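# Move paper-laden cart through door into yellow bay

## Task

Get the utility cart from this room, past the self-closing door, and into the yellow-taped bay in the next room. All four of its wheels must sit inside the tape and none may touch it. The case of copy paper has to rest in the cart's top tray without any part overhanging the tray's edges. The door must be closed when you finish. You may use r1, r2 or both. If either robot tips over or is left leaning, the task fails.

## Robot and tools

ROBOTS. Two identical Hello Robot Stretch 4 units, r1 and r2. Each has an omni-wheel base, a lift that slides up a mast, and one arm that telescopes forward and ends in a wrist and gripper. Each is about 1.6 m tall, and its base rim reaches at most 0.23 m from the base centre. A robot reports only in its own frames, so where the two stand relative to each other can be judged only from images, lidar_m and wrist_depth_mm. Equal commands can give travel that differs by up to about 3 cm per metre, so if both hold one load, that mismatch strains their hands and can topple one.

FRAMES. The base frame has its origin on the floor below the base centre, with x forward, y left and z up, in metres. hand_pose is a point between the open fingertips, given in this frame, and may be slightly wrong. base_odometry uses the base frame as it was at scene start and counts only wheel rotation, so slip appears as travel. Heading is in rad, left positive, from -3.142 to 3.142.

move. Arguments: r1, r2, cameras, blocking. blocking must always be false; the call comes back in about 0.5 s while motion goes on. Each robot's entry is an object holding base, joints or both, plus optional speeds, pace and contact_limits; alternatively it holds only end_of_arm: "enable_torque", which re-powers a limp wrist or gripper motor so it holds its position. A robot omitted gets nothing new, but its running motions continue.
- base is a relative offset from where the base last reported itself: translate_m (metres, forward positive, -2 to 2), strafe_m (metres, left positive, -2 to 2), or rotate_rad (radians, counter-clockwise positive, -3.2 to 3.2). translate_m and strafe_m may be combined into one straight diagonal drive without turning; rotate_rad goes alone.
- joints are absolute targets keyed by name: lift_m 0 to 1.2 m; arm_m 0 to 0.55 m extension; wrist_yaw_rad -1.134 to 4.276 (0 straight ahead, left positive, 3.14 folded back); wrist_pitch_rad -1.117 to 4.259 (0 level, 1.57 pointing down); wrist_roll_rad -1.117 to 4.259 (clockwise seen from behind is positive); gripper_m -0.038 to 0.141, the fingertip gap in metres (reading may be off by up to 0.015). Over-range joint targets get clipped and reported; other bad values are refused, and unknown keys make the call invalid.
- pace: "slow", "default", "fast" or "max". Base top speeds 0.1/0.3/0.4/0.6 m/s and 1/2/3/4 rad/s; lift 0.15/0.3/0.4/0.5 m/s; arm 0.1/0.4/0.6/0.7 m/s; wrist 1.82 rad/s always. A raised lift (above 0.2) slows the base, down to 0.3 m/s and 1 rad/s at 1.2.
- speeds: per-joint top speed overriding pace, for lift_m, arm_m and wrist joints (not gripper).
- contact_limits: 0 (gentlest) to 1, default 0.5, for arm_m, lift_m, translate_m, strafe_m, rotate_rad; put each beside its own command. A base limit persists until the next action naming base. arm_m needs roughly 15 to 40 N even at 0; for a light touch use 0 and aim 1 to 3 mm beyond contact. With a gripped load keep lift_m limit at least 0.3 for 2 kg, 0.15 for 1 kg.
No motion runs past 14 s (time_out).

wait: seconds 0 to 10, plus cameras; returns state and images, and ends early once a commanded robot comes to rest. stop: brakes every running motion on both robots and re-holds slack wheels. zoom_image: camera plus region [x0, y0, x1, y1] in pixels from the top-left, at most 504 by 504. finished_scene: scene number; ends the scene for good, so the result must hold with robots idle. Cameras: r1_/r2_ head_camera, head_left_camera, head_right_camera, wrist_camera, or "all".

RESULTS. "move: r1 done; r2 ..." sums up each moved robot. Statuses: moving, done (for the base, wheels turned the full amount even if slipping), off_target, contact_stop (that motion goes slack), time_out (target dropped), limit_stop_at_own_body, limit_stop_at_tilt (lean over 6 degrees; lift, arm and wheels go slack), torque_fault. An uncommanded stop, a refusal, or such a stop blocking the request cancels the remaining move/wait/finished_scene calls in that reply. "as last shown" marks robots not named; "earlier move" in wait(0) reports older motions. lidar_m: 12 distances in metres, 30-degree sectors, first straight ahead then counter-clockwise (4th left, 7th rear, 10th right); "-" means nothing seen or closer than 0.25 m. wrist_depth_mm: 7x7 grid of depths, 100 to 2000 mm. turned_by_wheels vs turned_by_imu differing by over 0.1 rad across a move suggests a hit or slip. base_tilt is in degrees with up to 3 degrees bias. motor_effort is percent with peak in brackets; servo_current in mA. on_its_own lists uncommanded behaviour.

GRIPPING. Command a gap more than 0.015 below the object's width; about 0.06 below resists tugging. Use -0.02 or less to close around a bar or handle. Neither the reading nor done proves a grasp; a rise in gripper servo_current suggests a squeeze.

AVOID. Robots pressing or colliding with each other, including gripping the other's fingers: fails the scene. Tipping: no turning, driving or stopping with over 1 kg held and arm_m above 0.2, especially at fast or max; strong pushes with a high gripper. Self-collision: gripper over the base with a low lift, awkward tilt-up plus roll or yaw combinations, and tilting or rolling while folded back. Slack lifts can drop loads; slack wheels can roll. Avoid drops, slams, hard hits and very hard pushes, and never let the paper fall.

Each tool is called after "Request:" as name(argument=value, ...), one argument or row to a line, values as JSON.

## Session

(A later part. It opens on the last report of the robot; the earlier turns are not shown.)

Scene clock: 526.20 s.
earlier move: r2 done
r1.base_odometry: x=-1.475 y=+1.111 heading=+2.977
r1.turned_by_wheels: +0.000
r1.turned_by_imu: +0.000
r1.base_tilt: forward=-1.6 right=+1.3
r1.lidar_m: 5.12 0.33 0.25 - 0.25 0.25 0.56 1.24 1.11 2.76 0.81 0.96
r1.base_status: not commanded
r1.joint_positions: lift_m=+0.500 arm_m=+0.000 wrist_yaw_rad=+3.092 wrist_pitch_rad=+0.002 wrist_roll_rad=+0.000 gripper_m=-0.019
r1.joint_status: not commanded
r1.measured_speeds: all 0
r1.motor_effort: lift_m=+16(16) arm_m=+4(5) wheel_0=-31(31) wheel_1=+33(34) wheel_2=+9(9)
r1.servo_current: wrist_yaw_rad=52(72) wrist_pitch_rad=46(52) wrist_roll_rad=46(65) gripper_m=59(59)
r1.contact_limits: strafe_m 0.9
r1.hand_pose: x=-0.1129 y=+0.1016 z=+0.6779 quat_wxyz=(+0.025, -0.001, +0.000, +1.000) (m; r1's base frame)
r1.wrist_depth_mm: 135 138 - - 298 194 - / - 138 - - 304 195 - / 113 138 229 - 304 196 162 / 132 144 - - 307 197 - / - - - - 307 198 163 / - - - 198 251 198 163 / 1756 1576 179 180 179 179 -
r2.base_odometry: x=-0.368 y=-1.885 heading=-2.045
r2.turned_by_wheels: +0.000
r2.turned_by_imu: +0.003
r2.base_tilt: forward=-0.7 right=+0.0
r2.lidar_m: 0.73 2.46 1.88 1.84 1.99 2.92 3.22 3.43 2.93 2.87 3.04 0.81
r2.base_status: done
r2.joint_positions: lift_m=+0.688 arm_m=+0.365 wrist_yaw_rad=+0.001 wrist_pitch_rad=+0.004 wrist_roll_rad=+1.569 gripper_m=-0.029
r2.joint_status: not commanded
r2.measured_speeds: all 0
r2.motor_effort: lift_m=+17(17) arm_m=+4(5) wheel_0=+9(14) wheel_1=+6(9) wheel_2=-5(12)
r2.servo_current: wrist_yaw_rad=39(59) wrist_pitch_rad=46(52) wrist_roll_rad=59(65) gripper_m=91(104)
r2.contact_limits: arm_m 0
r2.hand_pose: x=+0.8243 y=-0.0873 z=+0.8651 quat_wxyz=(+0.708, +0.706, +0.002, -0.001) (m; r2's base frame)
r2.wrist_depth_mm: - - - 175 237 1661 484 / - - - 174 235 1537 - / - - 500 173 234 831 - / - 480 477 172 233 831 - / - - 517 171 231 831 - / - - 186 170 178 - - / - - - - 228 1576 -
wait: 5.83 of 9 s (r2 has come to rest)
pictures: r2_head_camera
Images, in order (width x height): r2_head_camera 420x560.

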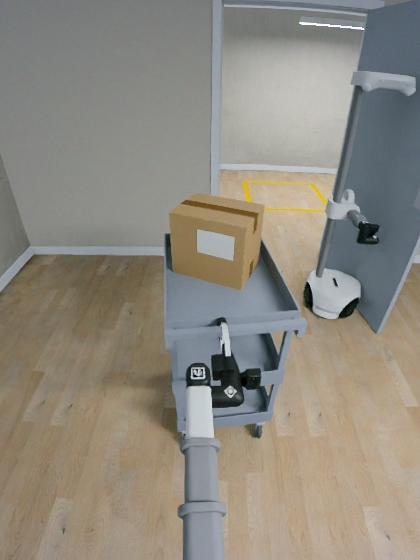

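Request:
move(
  blocking=false,
  r2={"base":{"translate_m":-0.6,"strafe_m":-0.33},"pace":"slow"},
  cameras=[],
)

Request:
wait(
  seconds=9,
  cameras=["r2_head_camera"],
)

Request:
move(
  blocking=false,
  r2={"base":{"translate_m":0.5},"pace":"slow"},
  cameras=[],
)

Request:
wait(
  seconds=9,
  cameras=["r2_head_camera"],
)

Scene clock: 539.90 s.
move: r2 moving
r1: as last shown
r1.lidar_m: 5.09 0.31 0.25 - 0.25 0.25 0.55 1.18 1.10 2.76 0.80 0.97
r1.motor_effort: lift_m=+16(16) arm_m=+4(4) wheel_0=-31(31) wheel_1=+33(33) wheel_2=+9(9)
r1.servo_current: wrist_yaw_rad=46(59) wrist_pitch_rad=39(46) wrist_roll_rad=46(59) gripper_m=59(59)
r1.contact_limits: strafe_m 0.9
r1.wrist_depth_mm: 135 137 - - 297 193 - / - 138 - - 306 195 - / 113 138 229 - 306 197 162 / 131 145 - - 307 197 - / - - - - 310 198 163 / - - - 199 250 199 163 / 1756 1618 179 180 179 179 -
r2.base_odometry: x=-0.369 y=-1.871 heading=-2.044
r2.turned_by_wheels: +0.000
r2.turned_by_imu: +0.001
r2.base_tilt: forward=-0.7 right=+0.0
r2.lidar_m: 0.72 2.51 1.91 1.86 2.01 2.93 3.21 3.39 2.93 2.87 3.06 0.82
r2.base_status: translate_m moving; strafe_m moving
r2.joint_positions: lift_m=+0.688 arm_m=+0.365 wrist_yaw_rad=+0.002 wrist_pitch_rad=+0.004 wrist_roll_rad=+1.569 gripper_m=-0.029
r2.joint_status: not commanded
r2.measured_speeds: translate_m=-0.049 strafe_m=-0.027 rotate_rad=-0.001 lift_m=+0.000 arm_m=+0.000 wrist_yaw_rad=+0.000 wrist_pitch_rad=+0.000 wrist_roll_rad=+0.000
r2.motor_effort: lift_m=+17(17) arm_m=+4(5) wheel_0=-2(9) wheel_1=-8(8) wheel_2=+15(15)
r2.servo_current: wrist_yaw_rad=52(52) wrist_pitch_rad=46(46) wrist_roll_rad=52(59) gripper_m=91(104)
r2.contact_limits: arm_m 0
r2.hand_pose: x=+0.8244 y=-0.0868 z=+0.8651 quat_wxyz=(+0.708, +0.706, +0.002, -0.001) (m; r2's base frame)
r2.wrist_depth_mm: - - - 176 238 1661 492 / - - - 175 236 1537 - / - - 504 174 235 842 - / - 492 477 172 234 842 - / - - 517 171 231 842 - / - - 186 170 178 - - / - - - - - 1576 -
pictures: none
No camera images: "cameras" was empty.

Scene clock: 547.40 s.
earlier move: r2 done
r1.base_odometry: x=-1.475 y=+1.111 heading=+2.977
r1.turned_by_wheels: +0.000
r1.turned_by_imu: +0.000
r1.base_tilt: forward=-1.6 right=+1.3
r1.lidar_m: 1.49 0.33 0.25 - 0.25 0.25 0.53 1.21 1.09 2.76 2.91 1.14
r1.base_status: not commanded
r1.joint_positions: lift_m=+0.500 arm_m=+0.000 wrist_yaw_rad=+3.092 wrist_pitch_rad=+0.002 wrist_roll_rad=+0.000 gripper_m=-0.019
r1.joint_status: not commanded
r1.measured_speeds: all 0
r1.motor_effort: lift_m=+16(16) arm_m=+4(5) wheel_0=-31(31) wheel_1=+33(33) wheel_2=+9(9)
r1.servo_current: wrist_yaw_rad=39(72) wrist_pitch_rad=39(52) wrist_roll_rad=33(72) gripper_m=59(65)
r1.contact_limits: strafe_m 0.9
r1.hand_pose: x=-0.1129 y=+0.1016 z=+0.6779 quat_wxyz=(+0.025, -0.001, +0.000, +1.000) (m; r1's base frame)
r1.wrist_depth_mm: 135 138 - - 298 194 - / - 138 - - 303 195 - / 113 138 229 - 304 196 162 / 132 145 - - 306 197 - / - - - - 309 198 163 / - - - 199 250 198 163 / 1756 1618 179 180 179 180 -
r2.base_odometry: x=-0.388 y=-1.200 heading=-2.045
r2.turned_by_wheels: -0.001
r2.turned_by_imu: -0.001
r2.base_tilt: forward=-0.7 right=+0.1
r2.lidar_m: 0.68 2.94 2.27 2.24 2.36 2.71 2.64 2.82 2.55 2.52 2.65 0.85
r2.base_status: done
r2.joint_positions: lift_m=+0.688 arm_m=+0.365 wrist_yaw_rad=+0.002 wrist_pitch_rad=+0.004 wrist_roll_rad=+1.569 gripper_m=-0.029
r2.joint_status: not commanded
r2.measured_speeds: all 0
r2.motor_effort: lift_m=+17(17) arm_m=+4(5) wheel_0=-4(11) wheel_1=-5(10) wheel_2=+6(15)
r2.servo_current: wrist_yaw_rad=46(59) wrist_pitch_rad=39(52) wrist_roll_rad=46(65) gripper_m=98(104)
r2.contact_limits: arm_m 0
r2.hand_pose: x=+0.8245 y=-0.0868 z=+0.8651 quat_wxyz=(+0.708, +0.706, +0.002, -0.001) (m; r2's base frame)
r2.wrist_depth_mm: - - - 246 332 343 342 / - - - 285 306 1618 480 / - - - 266 278 1661 - / - - - 195 259 809 - / - 512 477 182 240 831 - / - - 186 167 178 - - / - - 496 - 215 - -
wait: 7.50 of 9 s (r2 has come to rest)
pictures: r2_head_camera
Images, in order (width x height): r2_head_camera 420x560.

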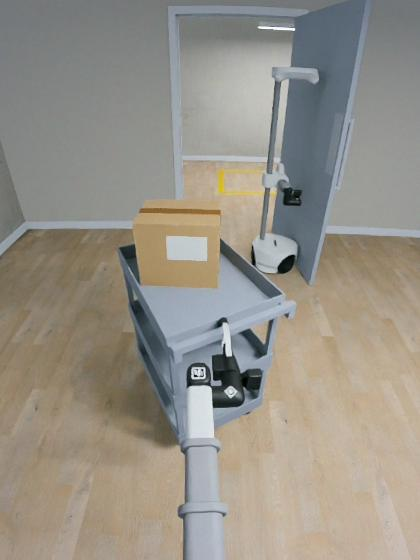

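Scene clock: 547.90 s.
move: r2 moving
r1: as last shown
r1.lidar_m: 1.50 0.33 0.25 - 0.25 0.25 0.53 1.19 1.10 2.75 2.91 1.13
r1.motor_effort: lift_m=+16(16) arm_m=+5(5) wheel_0=-31(31) wheel_1=+33(33) wheel_2=+9(9)
r1.servo_current: wrist_yaw_rad=65(65) wrist_pitch_rad=39(52) wrist_roll_rad=26(59) gripper_m=59(59)
r1.contact_limits: strafe_m 0.9
r1.wrist_depth_mm: 136 138 - - 300 193 - / - 138 - - 303 195 - / 113 138 228 - 306 197 162 / 132 145 - - 307 197 - / - - - - 306 197 163 / - - - 198 252 198 163 / 1756 1618 179 179 179 179 -
r2.base_odometry: x=-0.393 y=-1.211 heading=-2.045
r2.turned_by_wheels: +0.000
r2.turned_by_imu: +0.000
r2.base_tilt: forward=-0.7 right=+0.1
r2.lidar_m: 0.69 1.36 2.30 2.21 2.33 2.70 2.64 2.84 2.57 2.50 2.68 0.86
r2.base_status: translate_m moving
r2.joint_positions: lift_m=+0.688 arm_m=+0.365 wrist_yaw_rad=+0.001 wrist_pitch_rad=+0.004 wrist_roll_rad=+1.569 gripper_m=-0.029
r2.joint_status: not commanded
r2.measured_speeds: translate_m=+0.050 strafe_m=+0.000 rotate_rad=+0.003 lift_m=+0.000 arm_m=+0.000 wrist_yaw_rad=+0.000 wrist_pitch_rad=+0.000 wrist_roll_rad=+0.000
r2.motor_effort: lift_m=+17(17) arm_m=+4(4) wheel_0=+7(10) wheel_1=+7(8) wheel_2=-11(13)
r2.servo_current: wrist_yaw_rad=46(46) wrist_pitch_rad=46(46) wrist_roll_rad=46(59) gripper_m=91(98)
r2.contact_limits: arm_m 0
r2.hand_pose: x=+0.8243 y=-0.0872 z=+0.8651 quat_wxyz=(+0.708, +0.706, +0.002, -0.001) (m; r2's base frame)
r2.wrist_depth_mm: - - - 246 329 340 340 / - - - 286 306 1618 480 / - - - 266 278 1618 - / - - - 195 258 788 - / - - 469 182 239 831 - / - - 186 167 178 - - / - - 496 - 215 - -
pictures: none
No camera images: "cameras" was empty.

Scene clock: 553.70 s.
earlier move: r2 done
r1.base_odometry: x=-1.475 y=+1.111 heading=+2.977
r1.turned_by_wheels: +0.000
r1.turned_by_imu: +0.000
r1.base_tilt: forward=-1.6 right=+1.3
r1.lidar_m: 1.92 0.30 0.25 - 0.25 0.25 0.55 1.19 1.09 2.76 0.84 0.88
r1.base_status: not commanded
r1.joint_positions: lift_m=+0.500 arm_m=+0.000 wrist_yaw_rad=+3.092 wrist_pitch_rad=+0.002 wrist_roll_rad=+0.000 gripper_m=-0.019
r1.joint_status: not commanded
r1.measured_speeds: all 0
r1.motor_effort: lift_m=+16(16) arm_m=+4(5) wheel_0=-30(31) wheel_1=+33(33) wheel_2=+9(9)
r1.servo_current: wrist_yaw_rad=52(72) wrist_pitch_rad=46(52) wrist_roll_rad=39(72) gripper_m=52(59)
r1.contact_limits: strafe_m 0.9
r1.hand_pose: x=-0.1129 y=+0.1016 z=+0.6779 quat_wxyz=(+0.025, -0.001, +0.000, +1.000) (m; r1's base frame)
r1.wrist_depth_mm: 136 138 - - 298 193 - / - 138 - - 304 195 - / 113 138 229 - 306 196 162 / 132 145 - - 306 198 - / - - - - 307 198 163 / - - - 199 249 199 163 / 1708 1661 179 180 179 178 -
r2.base_odometry: x=-0.616 y=-1.645 heading=-2.045
r2.turned_by_wheels: -0.001
r2.turned_by_imu: -0.002
r2.base_tilt: forward=-0.6 right=+0.1
r2.lidar_m: 0.70 1.05 2.27 2.20 2.34 3.20 3.16 3.33 2.61 2.56 2.72 0.91
r2.base_status: done
r2.joint_positions: lift_m=+0.688 arm_m=+0.365 wrist_yaw_rad=-0.003 wrist_pitch_rad=+0.004 wrist_roll_rad=+1.569 gripper_m=-0.029
r2.joint_status: not commanded
r2.measured_speeds: all 0
r2.motor_effort: lift_m=+17(17) arm_m=+4(5) wheel_0=+2(10) wheel_1=+3(9) wheel_2=-7(16)
r2.servo_current: wrist_yaw_rad=52(59) wrist_pitch_rad=39(52) wrist_roll_rad=46(59) gripper_m=98(104)
r2.contact_limits: arm_m 0
r2.hand_pose: x=+0.8240 y=-0.0883 z=+0.8651 quat_wxyz=(+0.708, +0.706, +0.000, -0.003) (m; r2's base frame)
r2.wrist_depth_mm: - - - 315 - 1229 1160 / - - - 322 368 382 384 / - - - 286 309 1708 500 / - - - 206 270 1863 - / - - - 186 240 820 - / - 459 186 164 179 - - / - 459 462 - 209 - -
wait: 5.80 of 9 s (r2 has come to rest)
pictures: r2_head_camera
Images, in order (width x height): r2_head_camera 420x560.

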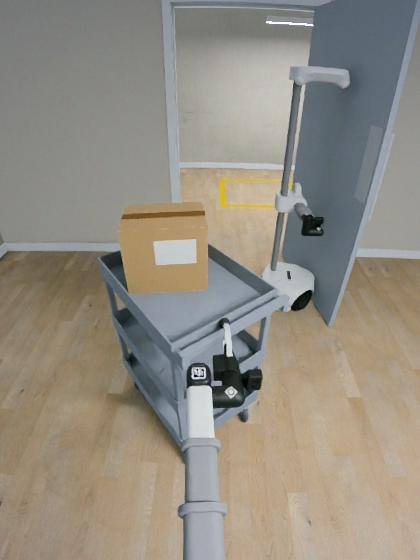

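Request:
move(
  blocking=false,
  r2={"base":{"translate_m":-1.2,"strafe_m":-0.03},"pace":"slow"},
  cameras=[],
)

Request:
wait(
  seconds=10,
  cameras=[],
)

Request:
wait(
  seconds=4,
  cameras=["r2_head_camera"],
)

Scene clock: 565.90 s.
move: r2 moving
r1: as last shown
r1.lidar_m: 1.95 0.31 0.25 - 0.25 0.25 0.55 1.23 1.11 2.75 0.87 0.88
r1.servo_current: wrist_yaw_rad=65(65) wrist_pitch_rad=39(46) wrist_roll_rad=46(65) gripper_m=52(59)
r1.contact_limits: strafe_m 0.9
r1.wrist_depth_mm: 136 138 - - 298 195 - / - 138 - - 303 195 - / 113 138 229 - 306 196 161 / 131 145 - - 307 197 - / - - - - 309 198 163 / - - - 198 252 199 163 / 1808 1618 179 179 179 179 -
r2.base_odometry: x=-0.611 y=-1.634 heading=-2.046
r2.turned_by_wheels: +0.000
r2.turned_by_imu: +0.000
r2.base_tilt: forward=-0.6 right=+0.0
r2.lidar_m: 0.68 1.05 2.25 2.18 2.32 3.20 3.14 3.34 2.59 2.54 2.71 0.89
r2.base_status: translate_m moving; strafe_m moving
r2.joint_positions: lift_m=+0.688 arm_m=+0.365 wrist_yaw_rad=-0.003 wrist_pitch_rad=+0.004 wrist_roll_rad=+1.569 gripper_m=-0.029
r2.joint_status: not commanded
r2.measured_speeds: translate_m=-0.049 strafe_m=-0.001 rotate_rad=+0.001 lift_m=+0.000 arm_m=+0.000 wrist_yaw_rad=+0.000 wrist_pitch_rad=+0.000 wrist_roll_rad=+0.000
r2.motor_effort: lift_m=+17(17) arm_m=+4(4) wheel_0=-7(11) wheel_1=-7(8) wheel_2=+9(9)
r2.servo_current: wrist_yaw_rad=46(59) wrist_pitch_rad=39(46) wrist_roll_rad=59(59) gripper_m=98(98)
r2.contact_limits: arm_m 0
r2.hand_pose: x=+0.8240 y=-0.0883 z=+0.8651 quat_wxyz=(+0.708, +0.706, +0.000, -0.003) (m; r2's base frame)
r2.wrist_depth_mm: - - - 298 - 1182 1078 / - - - 319 362 1336 421 / - - - 286 304 1661 500 / - - - 205 267 1808 - / - - 676 185 244 809 - / - 466 186 164 179 - - / - 462 462 - 210 - -
pictures: none
No camera images: "cameras" was empty.

Scene clock: 575.90 s.
earlier move: r2 moving
r1.base_odometry: x=-1.475 y=+1.111 heading=+2.977
r1.turned_by_wheels: +0.000
r1.turned_by_imu: -0.001
r1.base_tilt: forward=-1.6 right=+1.3
r1.lidar_m: 1.52 0.33 0.25 - 0.25 0.25 0.56 1.20 1.10 2.76 2.92 1.53
r1.base_status: not commanded
r1.joint_positions: lift_m=+0.500 arm_m=+0.000 wrist_yaw_rad=+3.092 wrist_pitch_rad=+0.002 wrist_roll_rad=+0.000 gripper_m=-0.019
r1.joint_status: not commanded
r1.measured_speeds: all 0
r1.motor_effort: lift_m=+16(16) arm_m=+4(5) wheel_0=-30(31) wheel_1=+33(34) wheel_2=+9(9)
r1.servo_current: wrist_yaw_rad=52(72) wrist_pitch_rad=39(52) wrist_roll_rad=39(65) gripper_m=52(65)
r1.contact_limits: strafe_m 0.9
r1.hand_pose: x=-0.1129 y=+0.1016 z=+0.6779 quat_wxyz=(+0.025, -0.001, +0.000, +1.000) (m; r1's base frame)
r1.wrist_depth_mm: 136 137 - - 297 193 - / - 138 - - 304 195 - / 113 138 229 - 304 197 161 / 132 145 - - 307 197 - / - - - - 309 198 163 / - - - 198 249 198 163 / 1756 1661 179 179 179 179 -
r2.base_odometry: x=-0.182 y=-0.744 heading=-2.045
r2.turned_by_wheels: +0.001
r2.turned_by_imu: +0.005
r2.base_tilt: forward=-0.6 right=+0.1
r2.lidar_m: 0.72 3.02 2.36 2.26 2.43 2.21 2.14 2.30 2.50 2.46 2.61 0.82
r2.base_status: translate_m moving; strafe_m moving
r2.joint_positions: lift_m=+0.688 arm_m=+0.365 wrist_yaw_rad=+0.004 wrist_pitch_rad=+0.004 wrist_roll_rad=+1.569 gripper_m=-0.029
r2.joint_status: not commanded
r2.measured_speeds: translate_m=-0.099 strafe_m=-0.002 rotate_rad=+0.000 lift_m=+0.000 arm_m=+0.000 wrist_yaw_rad=+0.000 wrist_pitch_rad=+0.000 wrist_roll_rad=+0.000
r2.motor_effort: lift_m=+17(17) arm_m=+4(4) wheel_0=-3(11) wheel_1=-5(10) wheel_2=+10(15)
r2.servo_current: wrist_yaw_rad=52(65) wrist_pitch_rad=46(52) wrist_roll_rad=52(65) gripper_m=91(104)
r2.contact_limits: arm_m 0
r2.hand_pose: x=+0.8246 y=-0.0862 z=+0.8651 quat_wxyz=(+0.708, +0.706, +0.003, +0.000) (m; r2's base frame)
r2.wrist_depth_mm: - - - 186 249 1618 1138 / - - - 182 244 1618 - / - - 585 179 241 798 - / - 484 473 177 236 831 - / - - 508 174 233 820 - / - - 185 170 178 809 - / - - - - 226 1464 -
wait: 10.00 s; no rest
pictures: none
No camera images: "cameras" was empty.

Scene clock: 578.70 s.
earlier move: r2 done
r1.base_odometry: x=-1.475 y=+1.111 heading=+2.977
r1.turned_by_wheels: +0.000
r1.turned_by_imu: +0.000
r1.base_tilt: forward=-1.6 right=+1.3
r1.lidar_m: 1.73 0.32 0.25 - 0.25 0.25 0.55 1.20 1.13 2.73 2.92 1.75
r1.base_status: not commanded
r1.joint_positions: lift_m=+0.500 arm_m=+0.000 wrist_yaw_rad=+3.092 wrist_pitch_rad=+0.002 wrist_roll_rad=+0.000 gripper_m=-0.019
r1.joint_status: not commanded
r1.measured_speeds: all 0
r1.motor_effort: lift_m=+16(16) arm_m=+4(5) wheel_0=-30(31) wheel_1=+33(34) wheel_2=+9(9)
r1.servo_current: wrist_yaw_rad=59(72) wrist_pitch_rad=46(52) wrist_roll_rad=52(65) gripper_m=46(65)
r1.contact_limits: strafe_m 0.9
r1.hand_pose: x=-0.1129 y=+0.1016 z=+0.6779 quat_wxyz=(+0.025, -0.001, +0.000, +1.000) (m; r1's base frame)
r1.wrist_depth_mm: 136 138 - - 300 194 - / - 138 - - 304 196 - / 113 138 229 - 306 196 162 / 132 145 - - 309 198 - / - - - - 307 198 163 / - - - 199 250 198 163 / 1808 1576 179 180 179 179 -
r2.base_odometry: x=-0.095 y=-0.564 heading=-2.045
r2.turned_by_wheels: +0.000
r2.turned_by_imu: +0.000
r2.base_tilt: forward=-0.7 right=+0.1
r2.lidar_m: 0.75 3.07 2.38 2.28 2.47 2.01 1.94 2.09 2.48 2.42 2.57 0.81
r2.base_status: done
r2.joint_positions: lift_m=+0.688 arm_m=+0.365 wrist_yaw_rad=+0.004 wrist_pitch_rad=+0.004 wrist_roll_rad=+1.569 gripper_m=-0.029
r2.joint_status: not commanded
r2.measured_speeds: all 0
r2.motor_effort: lift_m=+17(17) arm_m=+4(4) wheel_0=-2(11) wheel_1=-4(10) wheel_2=+6(15)
r2.servo_current: wrist_yaw_rad=52(65) wrist_pitch_rad=46(52) wrist_roll_rad=39(65) gripper_m=98(104)
r2.contact_limits: arm_m 0
r2.hand_pose: x=+0.8246 y=-0.0862 z=+0.8651 quat_wxyz=(+0.708, +0.706, +0.003, +0.000) (m; r2's base frame)
r2.wrist_depth_mm: - - - 169 230 1618 - / - - - 169 231 798 - / - - 459 169 230 831 - / - - 484 169 230 831 - / - - 530 169 230 831 - / - - 187 170 178 - - / - - - - 230 1537 473
wait: 2.80 of 4 s (r2 has come to rest)
pictures: r2_head_camera
Images, in order (width x height): r2_head_camera 420x560.

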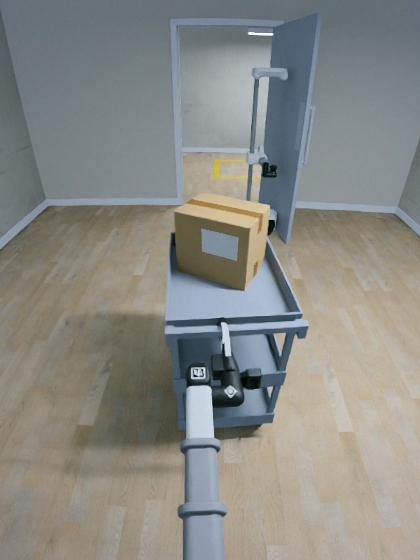

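Request:
move(
  blocking=false,
  r2={"base":{"translate_m":0.9},"pace":"slow"},
  cameras=[],
)

Request:
wait(
  seconds=10,
  cameras=["r2_head_camera"],
)

Scene clock: 584.87 s.
move: r2 moving
r1: as last shown
r1.lidar_m: 1.72 0.30 0.25 - 0.25 0.26 0.52 1.22 1.11 2.75 2.92 1.73
r1.motor_effort: lift_m=+16(16) arm_m=+4(5) wheel_0=-30(31) wheel_1=+33(33) wheel_2=+9(9)
r1.servo_current: wrist_yaw_rad=46(59) wrist_pitch_rad=46(46) wrist_roll_rad=52(59) gripper_m=52(59)
r1.contact_limits: strafe_m 0.9
r1.wrist_depth_mm: 136 137 - - 298 195 - / - 138 - - 304 195 - / 113 138 229 - 304 196 162 / 132 145 - - 307 198 - / - - - - 307 198 163 / - - - 199 252 198 163 / 1661 1618 179 179 180 179 -
r2.base_odometry: x=-0.101 y=-0.575 heading=-2.045
r2.turned_by_wheels: +0.000
r2.turned_by_imu: +0.001
r2.base_tilt: forward=-0.7 right=+0.1
r2.lidar_m: 0.74 3.07 2.38 2.28 2.48 2.02 1.95 2.09 2.47 2.43 2.59 0.79
r2.base_status: translate_m moving
r2.joint_positions: lift_m=+0.688 arm_m=+0.365 wrist_yaw_rad=+0.003 wrist_pitch_rad=+0.004 wrist_roll_rad=+1.569 gripper_m=-0.029
r2.joint_status: not commanded
r2.measured_speeds: translate_m=+0.048 strafe_m=+0.000 rotate_rad=-0.001 lift_m=+0.000 arm_m=+0.000 wrist_yaw_rad=+0.000 wrist_pitch_rad=+0.000 wrist_roll_rad=+0.000
r2.motor_effort: lift_m=+17(17) arm_m=+4(4) wheel_0=+2(9) wheel_1=+8(8) wheel_2=-9(12)
r2.servo_current: wrist_yaw_rad=46(52) wrist_pitch_rad=39(46) wrist_roll_rad=46(59) gripper_m=91(98)
r2.contact_limits: arm_m 0
r2.hand_pose: x=+0.8245 y=-0.0866 z=+0.8651 quat_wxyz=(+0.708, +0.706, +0.003, +0.000) (m; r2's base frame)
r2.wrist_depth_mm: - - - 170 231 1618 - / - - - 170 230 750 - / - - 466 169 230 831 - / - - 484 170 230 820 - / - - 530 169 231 831 - / - - 186 169 178 - - / - - - - 230 1576 473
pictures: none
No camera images: "cameras" was empty.

Scene clock: 594.67 s.
earlier move: r2 done
r1.base_odometry: x=-1.475 y=+1.111 heading=+2.977
r1.turned_by_wheels: +0.000
r1.turned_by_imu: -0.001
r1.base_tilt: forward=-1.6 right=+1.3
r1.lidar_m: 0.88 0.33 0.25 - 0.25 0.25 0.57 1.18 1.11 2.76 2.91 0.90
r1.base_status: not commanded
r1.joint_positions: lift_m=+0.500 arm_m=+0.000 wrist_yaw_rad=+3.092 wrist_pitch_rad=+0.002 wrist_roll_rad=+0.000 gripper_m=-0.019
r1.joint_status: not commanded
r1.measured_speeds: all 0
r1.motor_effort: lift_m=+16(16) arm_m=+4(5) wheel_0=-31(32) wheel_1=+33(33) wheel_2=+9(9)
r1.servo_current: wrist_yaw_rad=72(78) wrist_pitch_rad=46(52) wrist_roll_rad=46(65) gripper_m=59(59)
r1.contact_limits: strafe_m 0.9
r1.hand_pose: x=-0.1129 y=+0.1016 z=+0.6779 quat_wxyz=(+0.025, -0.001, +0.000, +1.000) (m; r1's base frame)
r1.wrist_depth_mm: 136 138 - - 300 193 - / - 138 - - 303 196 - / 113 138 229 - 304 196 162 / 132 145 - - 307 197 - / - - - - 309 198 163 / - - - 198 249 199 163 / 1756 1661 179 180 179 179 -
r2.base_odometry: x=-0.506 y=-1.364 heading=-2.045
r2.turned_by_wheels: -0.001
r2.turned_by_imu: -0.002
r2.base_tilt: forward=-0.7 right=+0.1
r2.lidar_m: 0.76 3.01 2.30 2.24 2.37 2.88 2.85 3.03 2.56 2.50 2.66 0.76
r2.base_status: done
r2.joint_positions: lift_m=+0.688 arm_m=+0.365 wrist_yaw_rad=-0.002 wrist_pitch_rad=+0.004 wrist_roll_rad=+1.569 gripper_m=-0.029
r2.joint_status: not commanded
r2.measured_speeds: all 0
r2.motor_effort: lift_m=+17(17) arm_m=+4(5) wheel_0=+2(13) wheel_1=+5(9) wheel_2=-7(14)
r2.servo_current: wrist_yaw_rad=46(59) wrist_pitch_rad=39(52) wrist_roll_rad=52(59) gripper_m=91(104)
r2.contact_limits: arm_m 0
r2.hand_pose: x=+0.8241 y=-0.0881 z=+0.8651 quat_wxyz=(+0.708, +0.706, +0.001, -0.002) (m; r2's base frame)
r2.wrist_depth_mm: - 504 521 138 194 - - / - 430 427 144 201 - - / - 469 455 149 209 - - / - - 530 155 216 - - / - - 627 161 225 - - / - - 186 168 181 1499 517 / - - - - - 1576 1182
wait: 9.80 of 10 s (r2 has come to rest)
pictures: r2_head_camera
Images, in order (width x height): r2_head_camera 420x560.

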